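# Swap a fluorescent tube for an LED tube

## Task

Remove the old fluorescent tube from the light fixture and set it lying flat on the carton's floor; the loose carton must finish flat and entirely on the bench. Fit the LED tube so it is locked into both lampholders with its white side upward. The glass tube must not break: it cracks if it moves quickly while ungripped (for example dropping more than a few centimetres), or while touching anything other than the robot, or if it hits the LED tube at speed. Finally open the grippers and move the arms away.

## Robot and tools

Robot: two six-joint arms with parallel grippers, left_arm and right_arm, facing each other across a table. Scene frame: origin at table centre, table top at z = +0.020 m, +z up; left_arm's base is on the +y side at (-0.009, +0.465, +0.039) m, right_arm's at (-0.014, -0.453, +0.039) m, both bases level with +z up. Names do not match image sides. Each arm's reported hand pose, velocities and wrist camera pose are in that arm's own base frame; fixed cameras (cam_high, cam_low, cam_head_left, cam_head_right) use the scene frame. Reported hand poses may be off by a few cm.

Gripper: fingers point along its +x, close along its y. end_effector_position is the midpoint between the fingers, 3 to 4 cm back from the tips; only the final 1.5 cm of each inner finger face is flat.

Row layout (used by execute_actions and move): one list of 14 numbers covering both arms, each in [-1, 1]: left_arm waist, wrist yaw, shoulder, wrist pitch, elbow, wrist roll, opening; then the same seven for right_arm. Joint numbers are offsets, not poses: each counts from the arm's Joint targets as they were when the action (or move) began, never from the previous row, so sending the same offset again moves further. Scale: 1.0 equals 2.055 rad for waist, shoulder and elbow, and 4.263 rad for wrist pitch, wrist yaw and wrist roll. Sign: positive raises that joint's Joint positions number. Stated ranges (rad): waist -3.054..3.054, shoulder 0..3.142, elbow 0..2.356, wrist pitch -1.571..1.571, wrist yaw -1.571..1.571, wrist roll -3.142..3.142; true ends may differ by 0.028. An action asking a joint to exceed its range by over 0.028 rad is rejected for both arms. Opening is absolute, not an offset: +1 fully open, about -0.78 where empty fingers touch (values down to -1 change nothing). Closing from full open needs at least 0.6 s. To hold a part, command roughly 0.08 below the grip_measured value at first contact for full force. Sending 0 for a joint means keep its target; to leave a gripper unchanged, resend its current opening.

execute_actions(actions, cameras): actions is a list of actions, each a table of up to 15 rows; each row lasts one step of 1/30 s and the last row is held to fill 15 steps (0.5 s per action). Empty list just reports state. cameras picks images: omitted/null/["all"] gives all, [] gives none.

move(target, speed, blend, opening_speed, blocking, cameras): target is one 14-number row or a list of up to 15 rows; all offsets count from the same starting Joint targets. All joints travel together, so the hand curves; no obstacle avoidance. speed in rad/s for the joint with most distance, 0.01 to 7, default 0.5 (one value or one per target). blend in rad rounds corners of a list. opening_speed, at least 0.2 per second on the -1..+1 scale, ramps the fingers. Total path time is capped at 10 s. blocking=false returns after about 0.5 s while motion continues. The extra "move:" line reports done, off_target (resting over 0.03 rad from target), moving, held or fault, plus limits=held if steps were withheld. Faster moves and targets placed deeper past a contact hit harder.

wait(seconds 0 to 10) lets time pass with commands held. stop brakes a running move. zoom_image(camera, region [x0, y0, x1, y1] pixels, at most 504 by 504) enlarges part of the latest image; all cameras are 896x504. read_manual gives licence text. finished_scene ends the scene irreversibly.

Results: Joint positions and velocities per arm in the joint order above plus finger-pad gap in m (0.080 fully open); Joint targets are what the next offsets count from; Tool commands shows current openings; grip_measured is opening on the command scale (about 1 mm error, and up to 0.067 narrower than a firmly squeezed part). Joint torques and External joint torques (estimates of outside push, including held weight) follow the same order. Wrist depth gives each wrist camera as 7x7 cells of median distance in mm (70 to 1000; "-" means no value; glass may be invisible). Lines to watch: "joint sent to its limit", "joint command not followed" (clearance check altered targets), blocked, TORQUE FAULT (arm halts 10 s), MOTOR HOT and OVER-TEMPERATURE FAULT.

Motion limits: per step each joint target stays within 0.368 rad (waist, shoulder, elbow) or 0.763 rad (wrist joints) of its measured angle, and targets are scaled back if they would put the gripper over 70 mm from where it is. Contact torque limits (N m): waist 17.4, shoulder 21.6, elbow 21.5, wrist pitch 5.67, wrist yaw 5.65, wrist roll 5.3; held weight counts. Holding loads, staying outstretched or pushing into unreachable poses heats motors. Thinking time lets the simulation run on.

Avoid: moving or releasing the glass tube quickly when unheld, dropping it, letting it touch anything but the grippers at speed, or knocking it into the LED tube; tipping or shifting the carton off the bench; anything falling from the table; arms pressing on each other or one gripper closing on the other's fingers; slams and hard pushes. Loose objects may occasionally be nudged by outside disturbances.

Each tool is called as name([rows], argument=value, ...), one row to a line, values as JSON.

## Session

execute_actions(actions=[])

Scene clock: 0.00 s.
left_arm: end_effector_position=(+0.2116, +0.2075, +0.1729) grip_measured=+1.000 end_effector_quat_wxyz=(+0.879, -0.133, +0.427, -0.164) | right_arm: end_effector_position=(+0.0294, +0.2014, +0.1943) grip_measured=+0.982 end_effector_quat_wxyz=(+0.768, -0.358, +0.399, +0.349)
Joint names: [waist, wrist yaw, shoulder, wrist pitch, elbow, wrist roll]
Joint positions: left_arm=[1.137 0.77 1.705 -1.424 1.389 1.253 0.08] | right_arm=[1.79 0.502 1.135 -1.351 1.087 0.656 0.079]
Joint velocities: within noise
Joint torques (N m): no reading
External joint torques (N m): no reading
Heat: left arm: hottest wrist yaw 32 °C (+0.0 °C/min); right arm: hottest wrist roll 33 °C (+0.0 °C/min).
Wrist depth (mm): cam_left_wrist=[243 269 306 353 346 470 - / 234 257 291 334 326 454 565 / 224 244 276 314 313 414 - / 216 236 263 300 301 363 502 / 209 221 252 283 294 257 466 / - - 244 273 283 - - / - - 233 260 289 87 -] | cam_right_wrist=[864 96 273 298 327 363 404 / 232 226 121 296 327 354 396 / 232 230 129 295 316 351 387 / 234 236 153 293 314 344 385 / 231 83 178 292 307 100 358 / - 78 245 291 314 83 - / - 251 249 268 315 79 -]
Joint targets: left_arm=[1.137 0.771 1.704 -1.424 1.390 1.253] | right_arm=[1.790 0.504 1.132 -1.350 1.089 0.656]
Tool commands: left_gripper/opening=+1.0 right_gripper/opening=+0.982105

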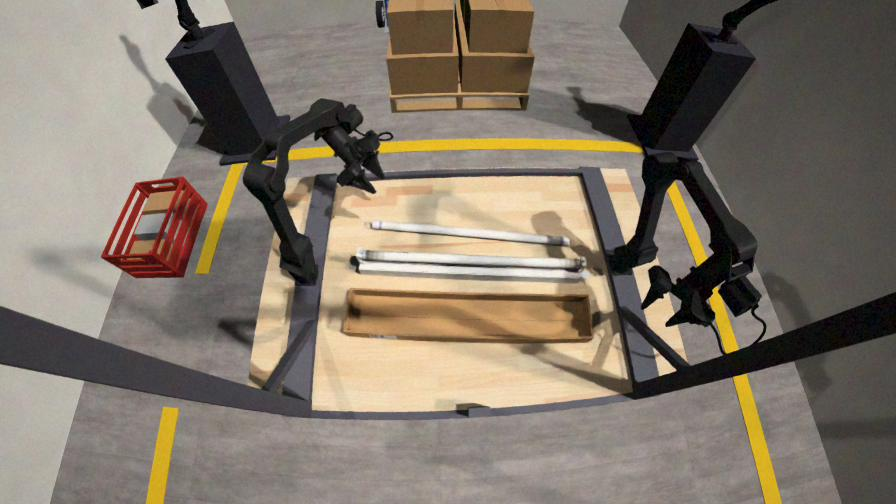

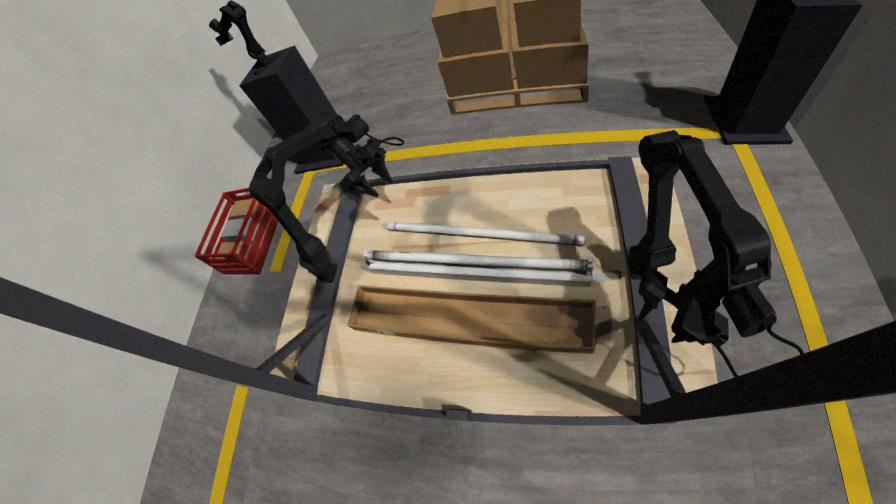

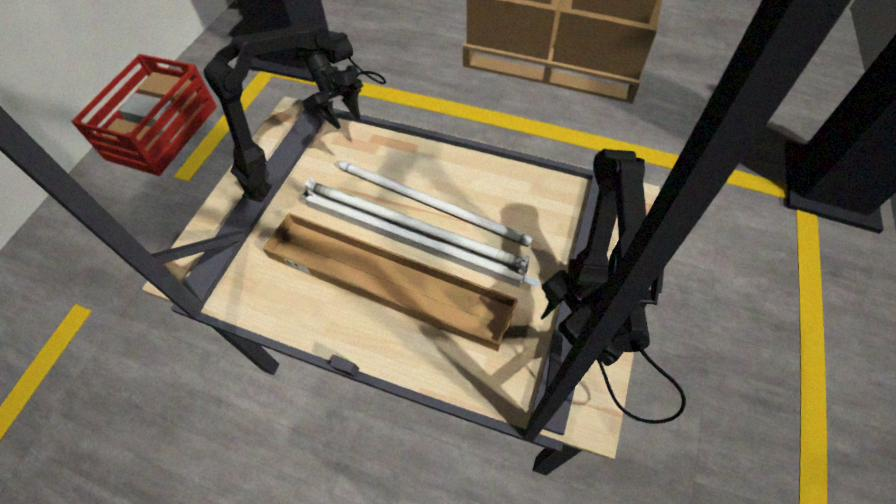

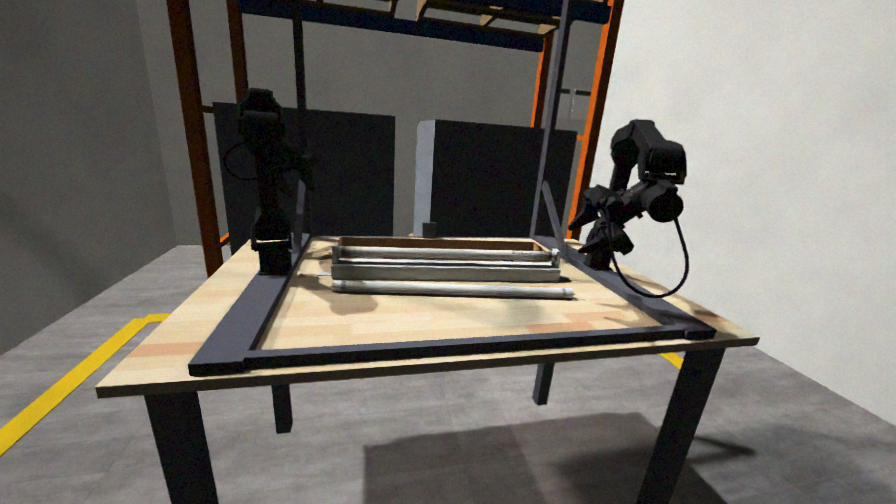

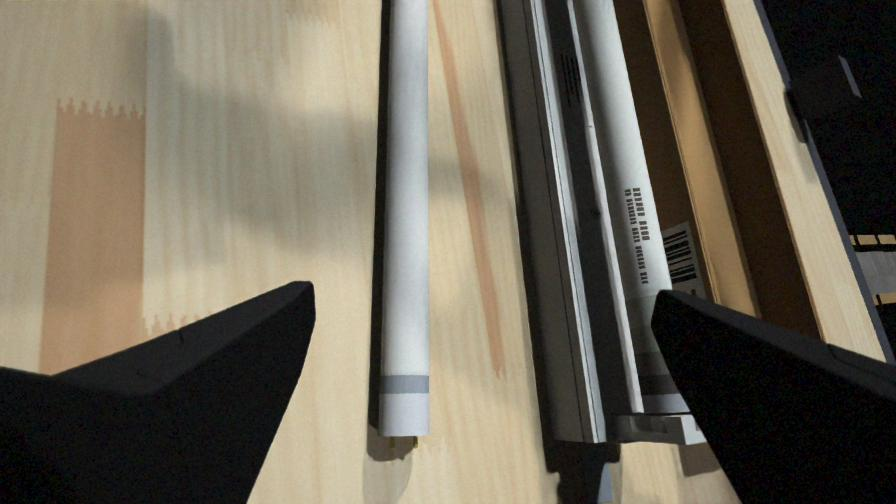

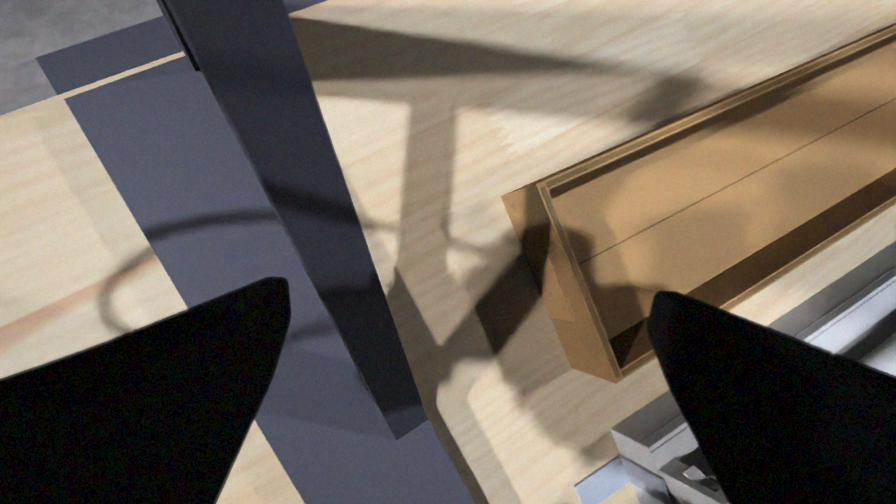

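zoom_image(camera="cam_head_left", region=[330, 200, 630, 360])

zoom_image(camera="cam_low", region=[300, 220, 600, 320])

zoom_image(camera="cam_left_wrist", region=[350, 0, 854, 504])

zoom_image(camera="cam_high", region=[250, 140, 560, 360])

Scaled by 1.680 from the camera's 896x504 image, which has a finer 1280x720 frame.

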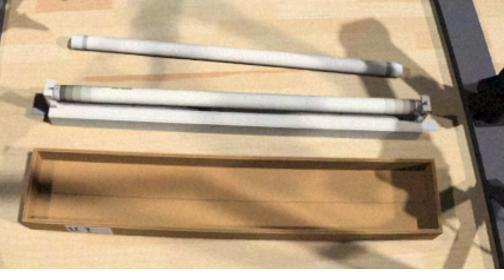

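Scaled by 1.680 from the camera's 896x504 image, which has a finer 1280x720 frame.

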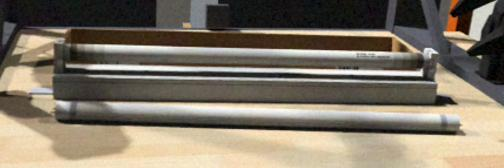

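Scaled by 1.000.

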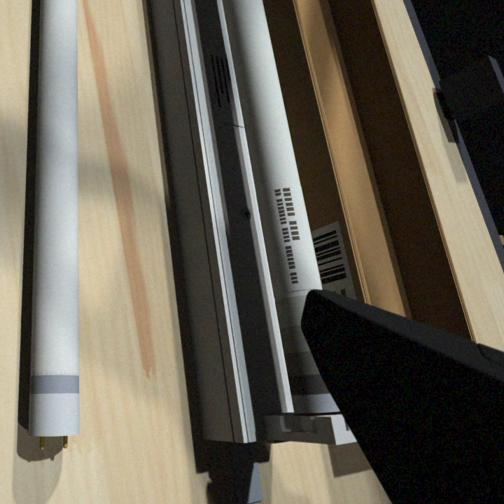

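Scaled by 1.626 from the camera's 896x504 image, which has a finer 1280x720 frame.

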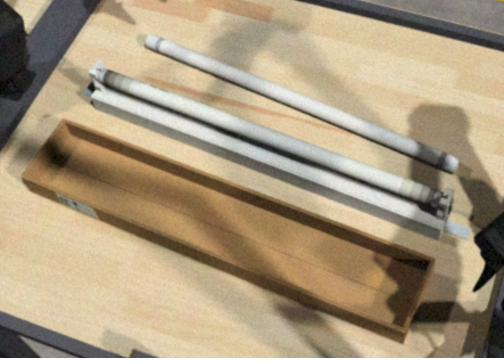

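move(target=[-0.4959,-0.1809,-0.1071,-0.0084,-0.0083,-0.2662,1.0,-0.9363,-0.1182,0.1859,-0.0256,0.1523,-0.1853,1.0], speed=1.2)

Scene clock: 138.97 s.
left_arm: end_effector_position=(+0.2484, +0.0293, +0.1803) grip_measured=+1.000 end_effector_quat_wxyz=(+0.707, -0.002, +0.707, -0.003) | right_arm: end_effector_position=(+0.2503, -0.0336, +0.1801) grip_measured=+0.982 end_effector_quat_wxyz=(+0.706, -0.001, +0.708, -0.001)
Joint names: [waist, wrist yaw, shoulder, wrist pitch, elbow, wrist roll]
Joint positions: left_arm=[0.121 0.006 1.495 -1.458 1.381 0.122 0.08] | right_arm=[-0.131 0.005 1.506 -1.458 1.391 -0.131 0.079]
Joint velocities: within noise
Joint torques (N m): left_arm=[-0.19 -0.25 -7.78 0.21 4.68 -0.13] | right_arm=[-0.11 -0.18 -4.83 0.19 7.89 -0.13]
External joint torques (N m): left_arm=[-0.21 -0.26 -2.72 -0.13 -0.93 -0.13] | right_arm=[-0.14 -0.17 0.17 -0.15 2.39 -0.13]
Heat: left arm: hottest shoulder 31 °C (+2.0 °C/min); right arm: hottest elbow 34 °C (+1.0 °C/min).
Wrist depth (mm): cam_left_wrist=[229 226 232 195 233 229 232 / 241 239 245 177 247 242 242 / 255 251 259 189 259 258 256 / 272 270 277 204 277 277 275 / 286 - 289 247 295 105 289 / - - 316 319 324 - - / - - 321 325 334 87 -] | cam_right_wrist=[222 216 223 196 227 227 232 / 234 232 235 209 238 246 246 / 248 247 249 251 252 260 261 / 264 263 230 272 268 279 281 / 276 83 206 291 290 100 298 / - 78 219 316 319 83 - / - 320 325 328 335 79 -]
Joint targets: left_arm=[0.118 0.000 1.483 -1.460 1.373 0.118] | right_arm=[-0.134 0.000 1.514 -1.459 1.402 -0.134]
move: done

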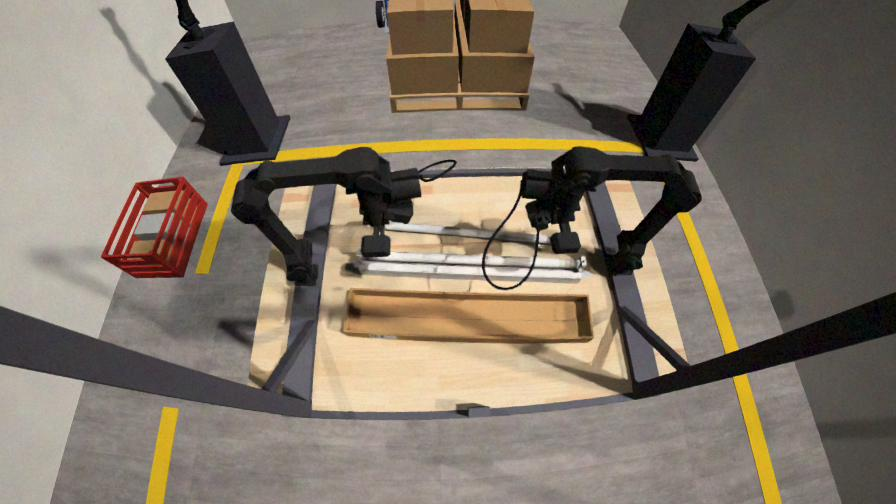

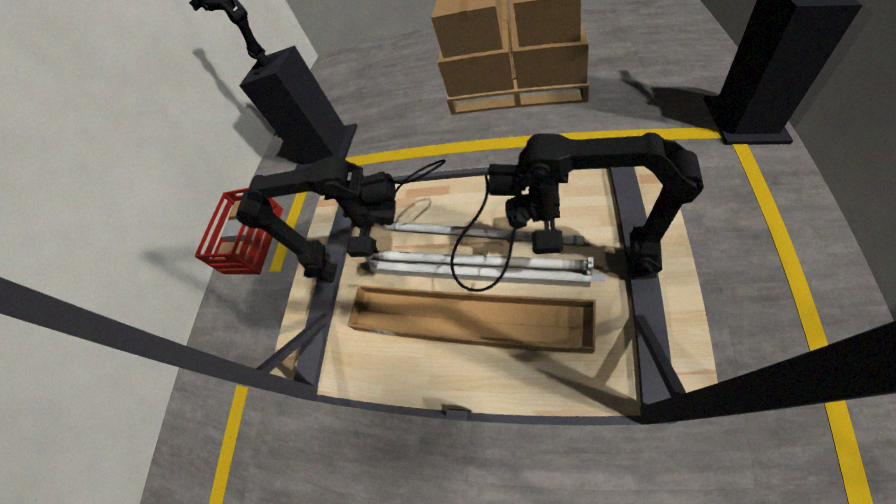

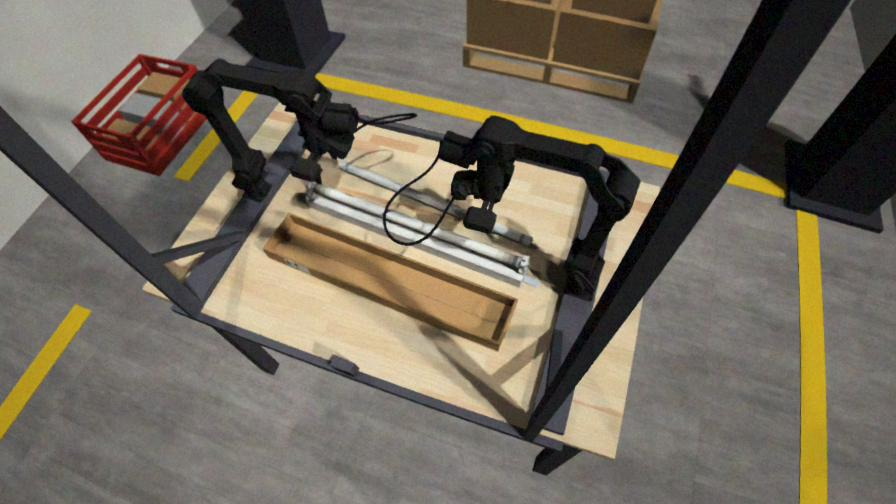

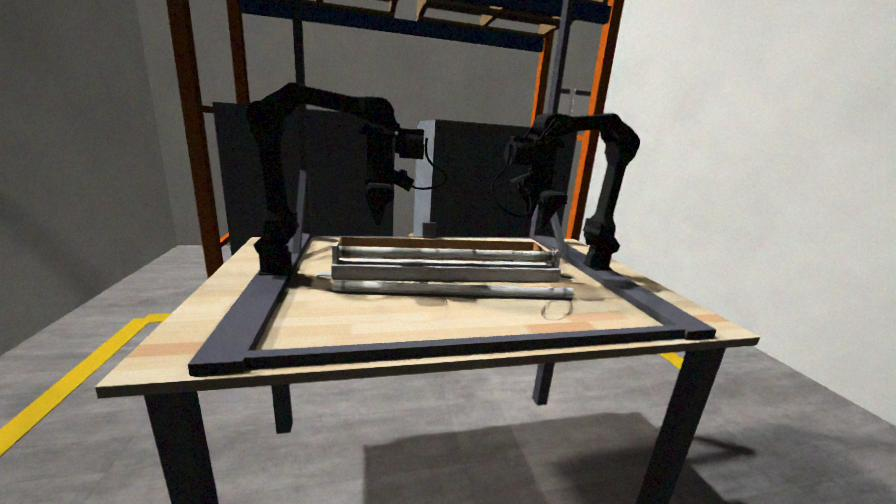

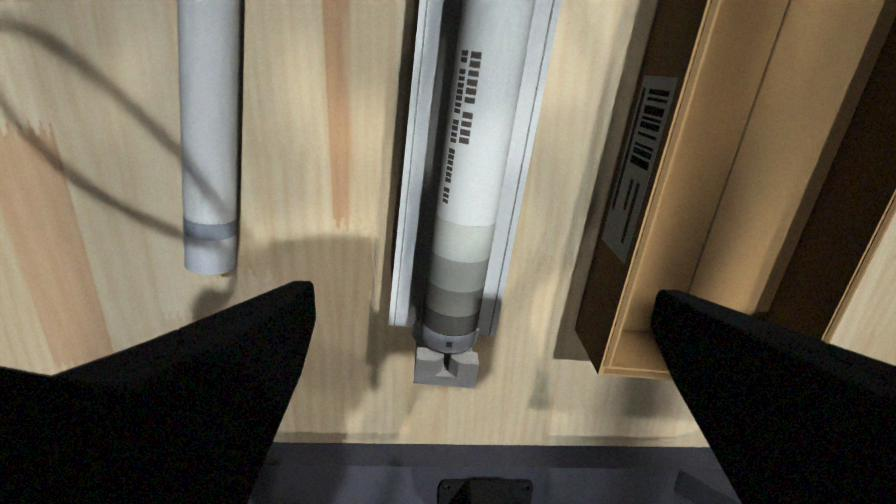

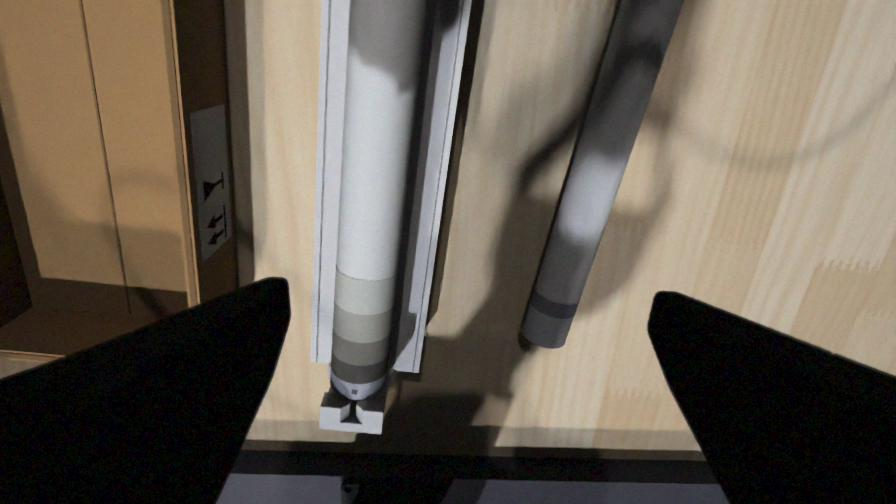

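zoom_image(camera="cam_left_wrist", region=[350, 180, 602, 432])

zoom_image(camera="cam_right_wrist", region=[250, 240, 470, 460])

zoom_image(camera="cam_low", region=[320, 230, 600, 310])

Scaled by 2.000 from the camera's 896x504 image, which has a finer 1280x720 frame.

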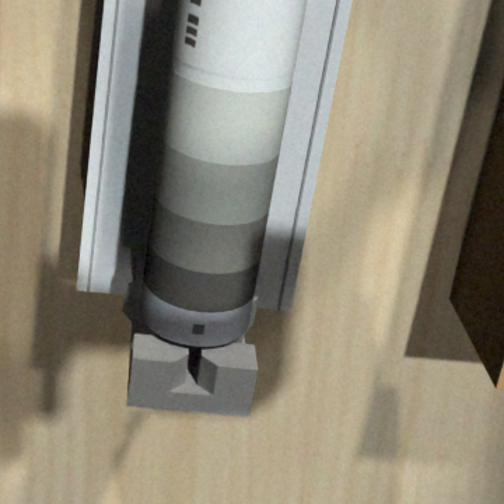

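Scaled by 2.291 from the camera's 896x504 image, which has a finer 1280x720 frame.

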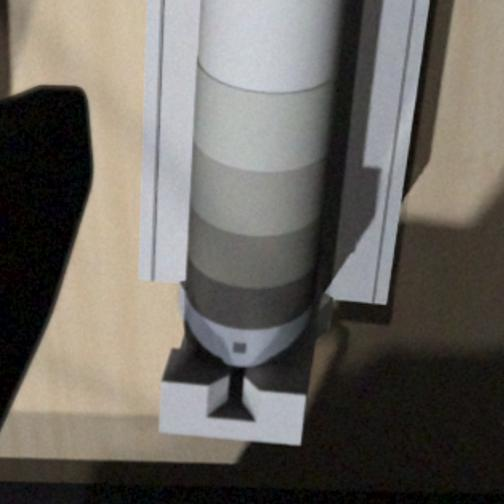

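Scaled by 1.800 from the camera's 896x504 image, which has a finer 1280x720 frame.

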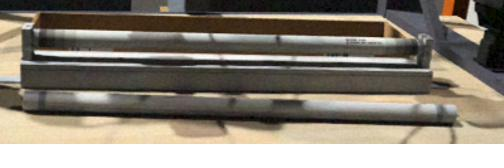

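move(target=[0.0122,0,-0.0355,0.0479,-0.1353,0.0333,1.0,0.1134,0,-0.1085,0.0413,-0.1942,0.0821,1.0], speed=0.8)

zoom_image(camera="cam_left_wrist", region=[300, 200, 604, 504])

zoom_image(camera="cam_right_wrist", region=[300, 200, 604, 504])

Scene clock: 285.23 s.
left_arm: end_effector_position=(+0.2288, +0.0311, +0.1266) grip_measured=+1.000 end_effector_quat_wxyz=(+0.704, +0.039, +0.708, -0.043) | right_arm: end_effector_position=(+0.1994, +0.0186, +0.1265) grip_measured=+0.982 end_effector_quat_wxyz=(+0.703, +0.040, +0.709, -0.043)
Joint names: [waist, wrist yaw, shoulder, wrist pitch, elbow, wrist roll]
Joint positions: left_arm=[0.139 0.006 1.422 -1.259 1.103 0.255 0.08] | right_arm=[0.095 0.003 1.303 -1.285 1.009 0.212 0.079]
Joint velocities: within noise
Joint torques (N m): left_arm=[0.32 -0.21 -7.06 0.49 4.69 0.19] | right_arm=[0.2 -0.13 -5.49 0.41 5.93 0.12]
External joint torques (N m): left_arm=[0.34 -0.23 -2.47 0.18 -0.96 0.19] | right_arm=[0.22 -0.15 -2.01 0.11 0.48 0.12]
Heat: left arm: hottest shoulder 35 °C (+1.0 °C/min); right arm: hottest elbow 34 °C (+1.0 °C/min).
Wrist depth (mm): cam_left_wrist=[160 180 184 115 183 174 184 / 189 188 194 122 196 174 195 / 201 200 205 129 206 188 206 / 215 204 220 136 220 213 221 / 226 - 228 148 237 105 230 / - - 251 154 257 - - / - - 271 272 272 87 -] | cam_right_wrist=[174 172 181 146 113 184 167 / 184 182 189 158 159 192 194 / 194 195 201 164 170 200 209 / 207 206 213 172 214 202 223 / - 83 229 187 194 100 239 / - 78 249 244 249 83 - / - 260 263 264 260 79 -]
Joint targets: left_arm=[0.143 0.000 1.411 -1.256 1.095 0.260] | right_arm=[0.099 0.000 1.292 -1.283 1.003 0.216]
move: done

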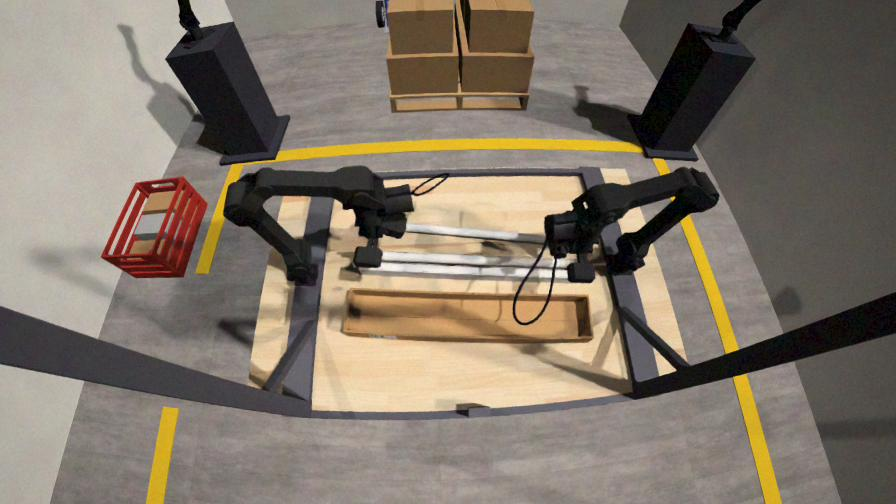

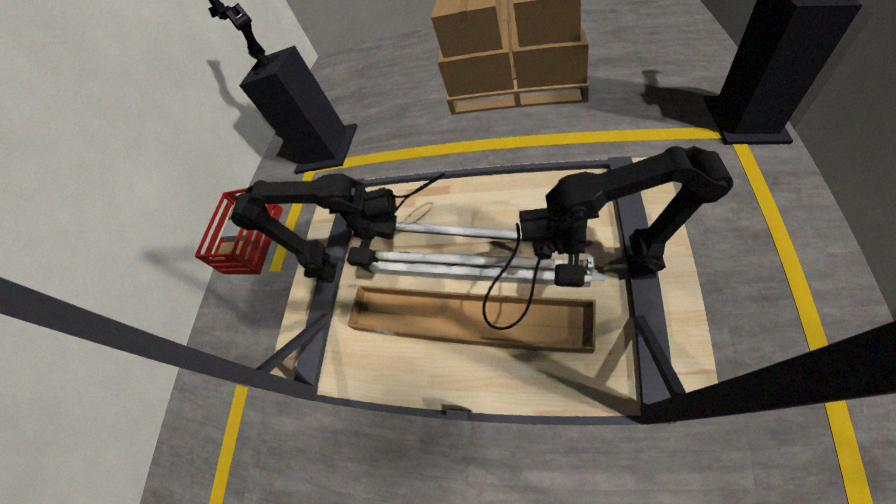

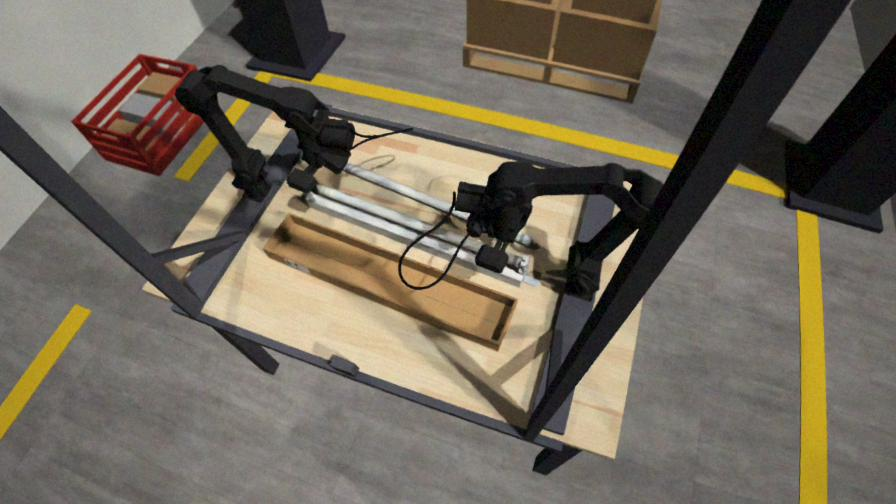

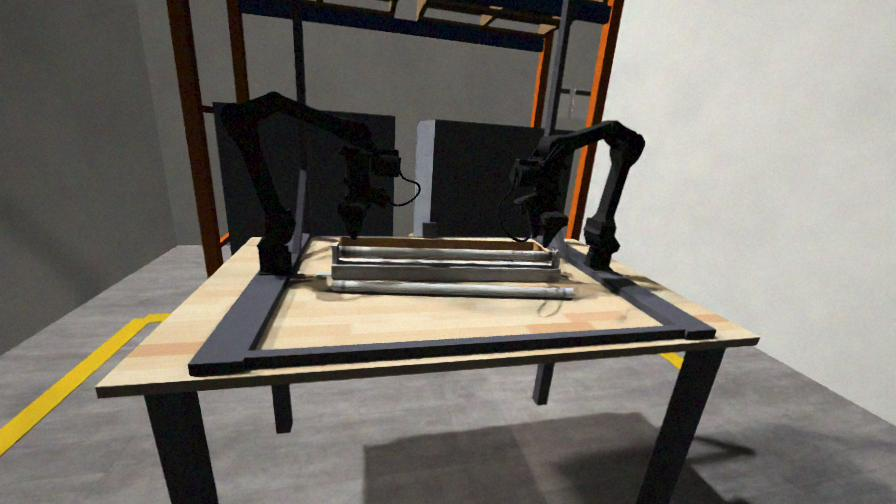

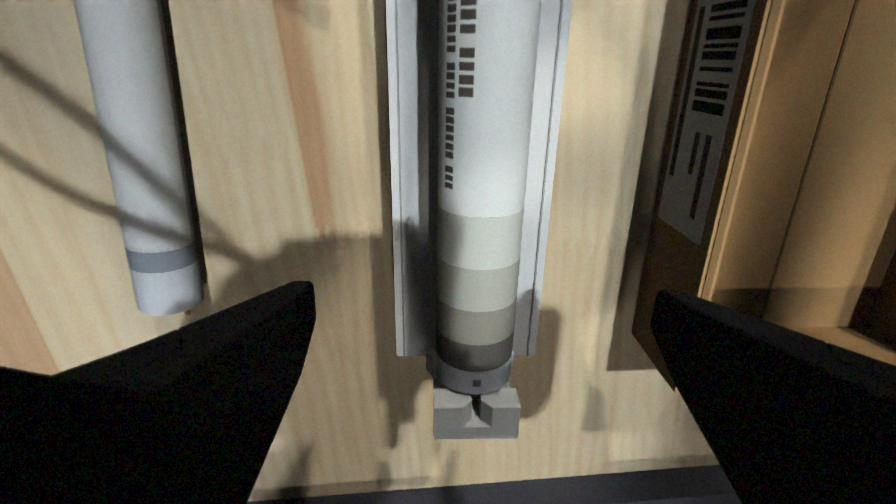

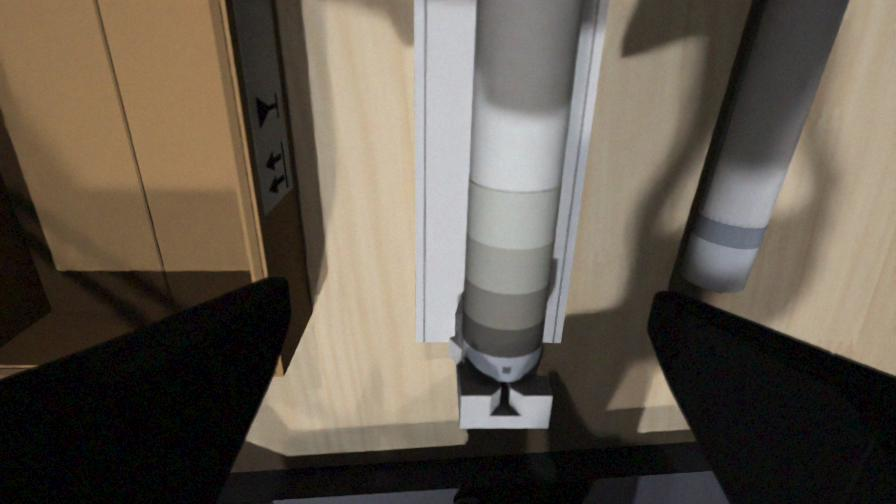

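Scaled by 1.658 from the camera's 896x504 image, which has a finer 1280x720 frame.

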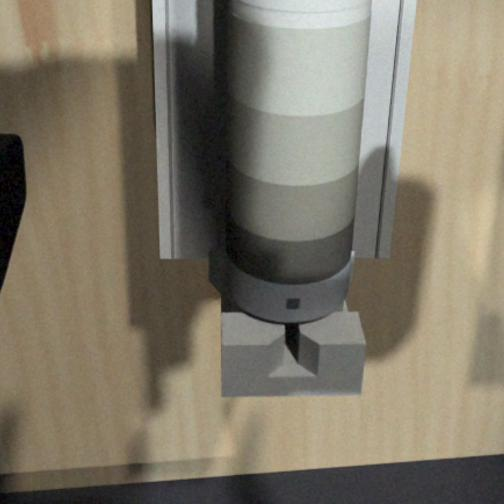

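Scaled by 1.658 from the camera's 896x504 image, which has a finer 1280x720 frame.

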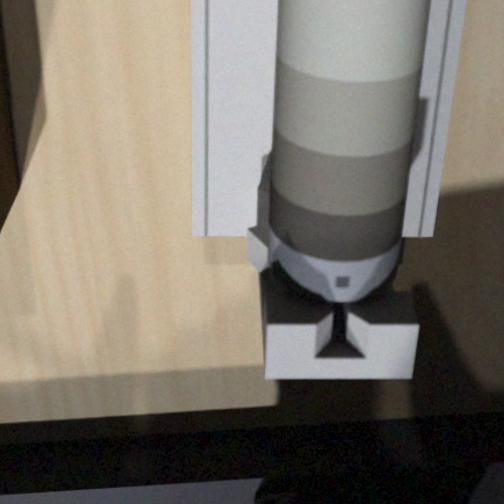

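move(target=[-0.0080,0,0.0107,0.0310,-0.0531,-0.0041,1.0,-0.0452,0,0.0038,0.0306,-0.0591,-0.0258,1.0], speed=0.5, cameras=["cam_left_wrist","cam_right_wrist"])

Scene clock: 331.17 s.
left_arm: end_effector_position=(+0.2305, +0.0293, +0.0989) grip_measured=+1.000 end_effector_quat_wxyz=(+0.711, +0.040, +0.700, -0.042) | right_arm: end_effector_position=(+0.1988, +0.0014, +0.0963) grip_measured=+0.982 end_effector_quat_wxyz=(+0.707, +0.034, +0.705, -0.036)
Joint names: [waist, wrist yaw, shoulder, wrist pitch, elbow, wrist roll]
Joint positions: left_arm=[0.13 0.006 1.424 -1.126 0.994 0.246 0.08] | right_arm=[0.009 0.003 1.302 -1.155 0.888 0.109 0.079]
Joint velocities: within noise
Joint torques (N m): left_arm=[-0.46 -0.21 -4.37 0.5 4.51 -0.13] | right_arm=[-0.3 -0.11 -4.39 0.42 5.91 -0.08]
External joint torques (N m): left_arm=[-0.48 -0.23 0.21 0.15 -1.11 -0.13] | right_arm=[-0.31 -0.11 -0.91 0.06 0.39 -0.08]
Heat: left arm: hottest shoulder 35 °C (+1.0 °C/min); right arm: hottest elbow 32 °C (-1.0 °C/min).
Wrist depth (mm): cam_left_wrist=[140 159 160 92 129 161 155 / 144 167 168 96 136 168 167 / 152 176 178 101 179 173 175 / 161 185 188 107 188 173 188 / 192 - 196 114 201 105 198 / - - 215 123 219 - - / - - 231 128 235 87 -] | cam_right_wrist=[113 147 152 83 152 154 137 / 153 148 160 88 163 164 145 / 167 149 172 93 173 173 175 / 176 151 181 98 186 169 188 / - 83 194 106 197 100 201 / - 78 211 117 214 83 - / - 224 228 121 232 83 -]
Joint targets: left_arm=[0.126 0.000 1.433 -1.123 0.986 0.243] | right_arm=[0.006 0.000 1.299 -1.153 0.882 0.106]
move: done
Images, in order (width x height): cam_left_wrist 896x504, cam_right_wrist 896x504.

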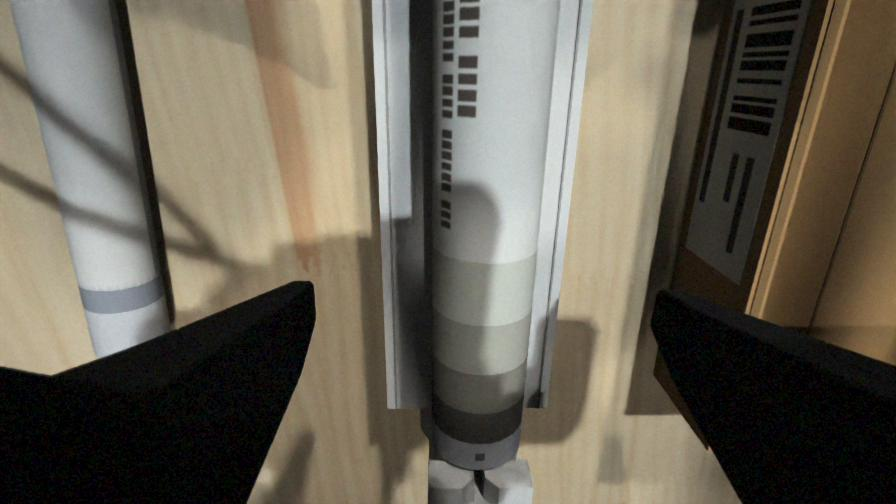

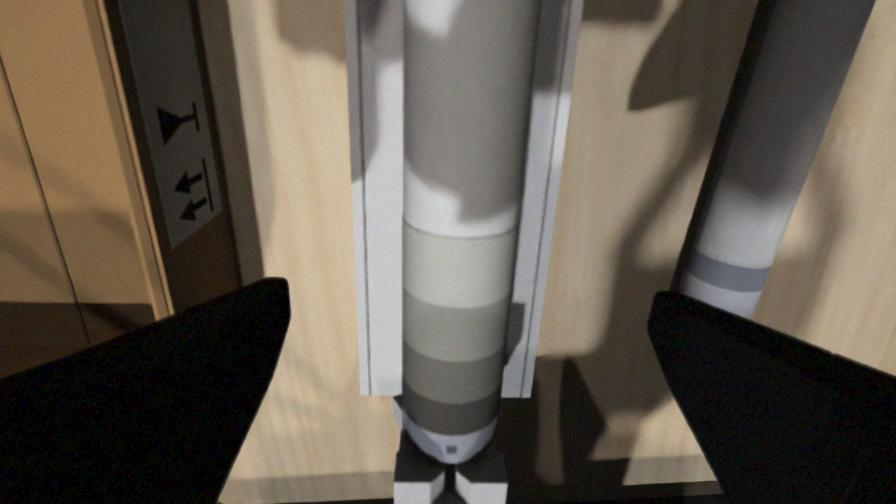

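move(target=[0.0002,0,0.0121,0.0237,-0.0374,0,1.0,0.0045,0,0.0123,0.0246,-0.0392,0.0022,1.0], speed=0.3, cameras=["cam_left_wrist","cam_right_wrist","cam_low"])

zoom_image(camera="cam_low", region=[320, 180, 600, 310])

Scene clock: 378.10 s.
left_arm: end_effector_position=(+0.2306, +0.0293, +0.0749) grip_measured=+1.000 end_effector_quat_wxyz=(+0.711, +0.040, +0.701, -0.042) | right_arm: end_effector_position=(+0.1992, +0.0018, +0.0734) grip_measured=+0.982 end_effector_quat_wxyz=(+0.710, +0.034, +0.703, -0.036)
Joint names: [waist, wrist yaw, shoulder, wrist pitch, elbow, wrist roll]
Joint positions: left_arm=[0.13 0.006 1.449 -1.025 0.917 0.246 0.08] | right_arm=[0.011 0.003 1.318 -1.05 0.807 0.111 0.079]
Joint velocities: within noise
Joint torques (N m): left_arm=[-0.37 -0.21 -4.41 0.51 4.51 -0.12] | right_arm=[0.31 -0.09 -3.41 0.45 5.75 0.11]
External joint torques (N m): left_arm=[-0.36 -0.23 0.2 0.15 -1 -0.12] | right_arm=[0.3 -0.09 0.11 0.09 0.34 0.11]
Heat: left arm: hottest shoulder 31 °C (-4.1 °C/min); right arm: hottest elbow 32 °C (+0.0 °C/min).
Wrist depth (mm): cam_left_wrist=[137 137 138 - 107 141 117 / 142 144 145 71 75 148 117 / 149 153 153 78 116 157 122 / 145 162 162 80 125 165 129 / 144 168 132 85 172 105 168 / - - 185 - 186 - - / - - 200 98 204 198 -] | cam_right_wrist=[112 132 132 - 133 136 119 / - 137 139 - 109 143 123 / - 146 146 - 148 152 130 / 110 149 157 76 122 160 139 / - 83 130 80 167 100 172 / - 78 182 86 182 83 - / - 193 197 93 200 83 -]
Joint targets: left_arm=[0.127 0.000 1.458 -1.023 0.909 0.242] | right_arm=[0.015 0.000 1.325 -1.048 0.801 0.115]
move: done
Images, in order (width x height): cam_low 896x504, cam_left_wrist 896x504, cam_right_wrist 896x504.

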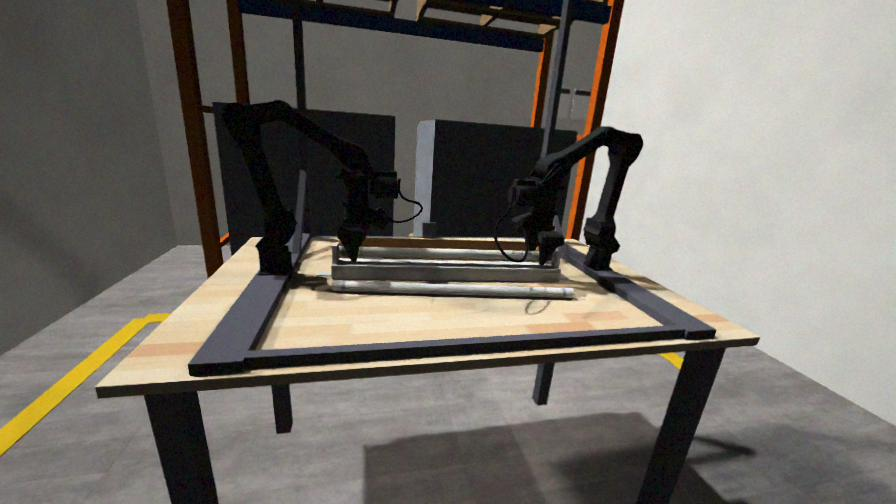

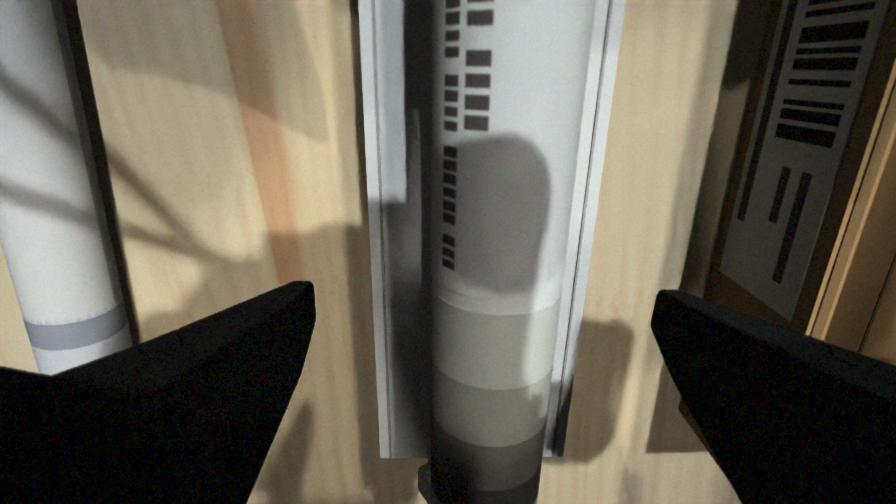

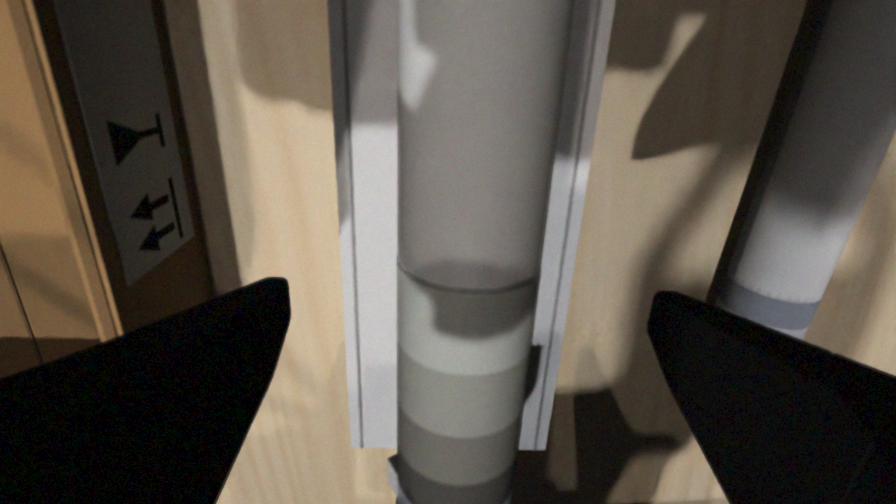

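Scaled by 1.800 from the camera's 896x504 image, which has a finer 1280x720 frame.

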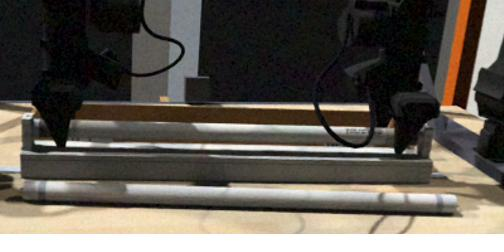

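move([
  [0,0,0.0021,0.0038,-0.0051,0,1.0,0.0044,0,0,0,0,0.0021,1.0],
  [0,0,0.0021,0.0038,-0.0051,0,-0.28,0.0044,0,0,0,0,0.0021,-0.28],
], speed=0.3, opening_speed=0.8, cameras=["cam_left_wrist","cam_right_wrist","cam_low"])

Scene clock: 403.23 s.
left_arm: end_effector_position=(+0.2310, +0.0293, +0.0715) grip_measured=-0.229 end_effector_quat_wxyz=(+0.712, +0.039, +0.700, -0.041) | right_arm: end_effector_position=(+0.1990, +0.0040, +0.0733) grip_measured=-0.262 end_effector_quat_wxyz=(+0.709, +0.034, +0.703, -0.036)
Joint names: [waist, wrist yaw, shoulder, wrist pitch, elbow, wrist roll]
Joint positions: left_arm=[0.13 0.006 1.453 -1.009 0.906 0.243 0.025] | right_arm=[0.022 0.002 1.318 -1.05 0.807 0.121 0.023]
Joint velocities: within noise
Joint torques (N m): left_arm=[-0.32 -0.21 -4.35 0.52 4.53 0] | right_arm=[0.31 -0.08 -3.38 0.45 5.79 0.14]
External joint torques (N m): left_arm=[-0.32 -0.22 0.3 0.14 -1.02 0] | right_arm=[0.31 -0.08 0.13 0.09 0.38 0.14]
Heat: left arm: hottest shoulder 31 °C (-2.0 °C/min); right arm: hottest elbow 31 °C (-1.0 °C/min).
Wrist depth (mm): cam_left_wrist=[134 135 135 - - 138 116 / 141 141 142 - 109 145 122 / 147 150 150 - 115 152 117 / 146 159 159 118 122 161 128 / 148 169 168 82 95 170 136 / - - - - 86 - - / - - - 93 87 - -] | cam_right_wrist=[108 132 132 - 103 135 124 / - 138 139 - 109 144 125 / - 143 147 - 113 152 130 / 111 145 158 - 120 160 139 / 162 145 165 81 86 169 172 / - - - 86 84 - 185 / - - - 95 - - -]
Joint targets: left_arm=[0.127 0.000 1.462 -1.006 0.899 0.243] | right_arm=[0.024 0.000 1.325 -1.048 0.801 0.124]
move: done
Images, in order (width x height): cam_low 896x504, cam_left_wrist 896x504, cam_right_wrist 896x504.

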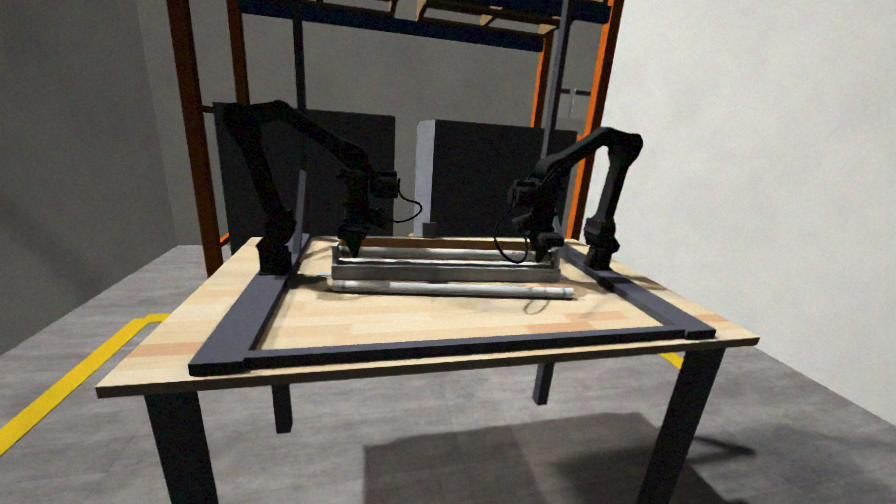

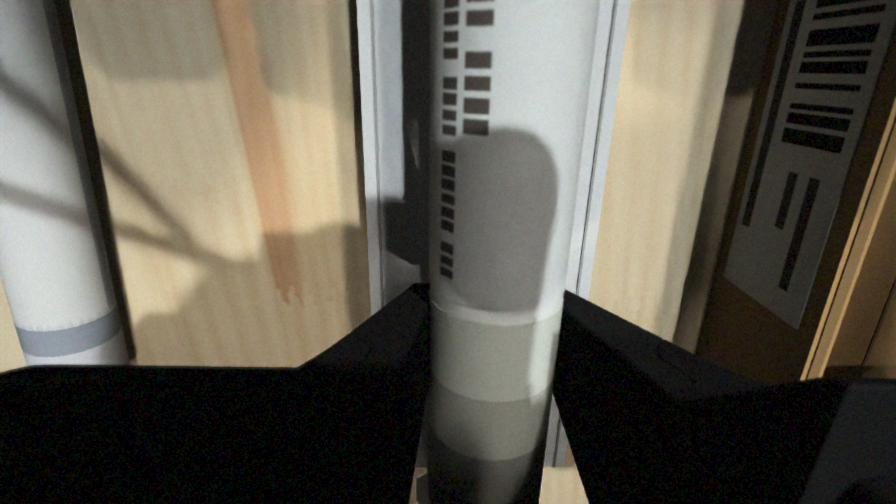

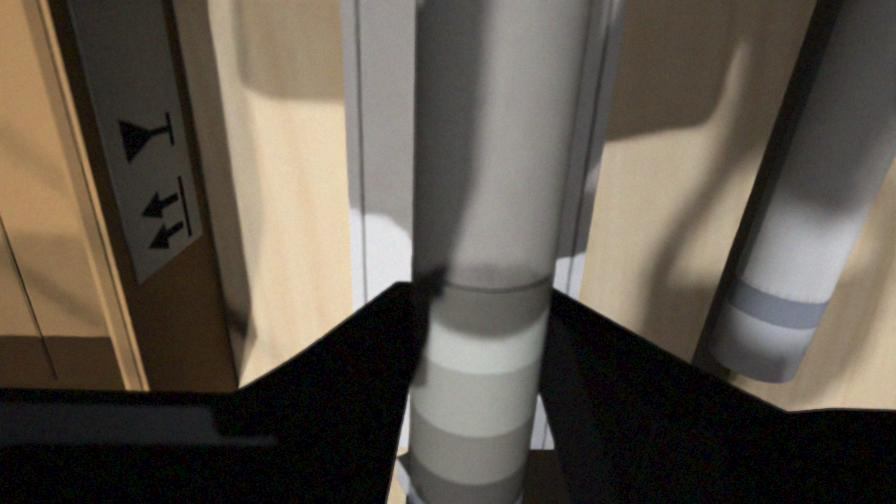

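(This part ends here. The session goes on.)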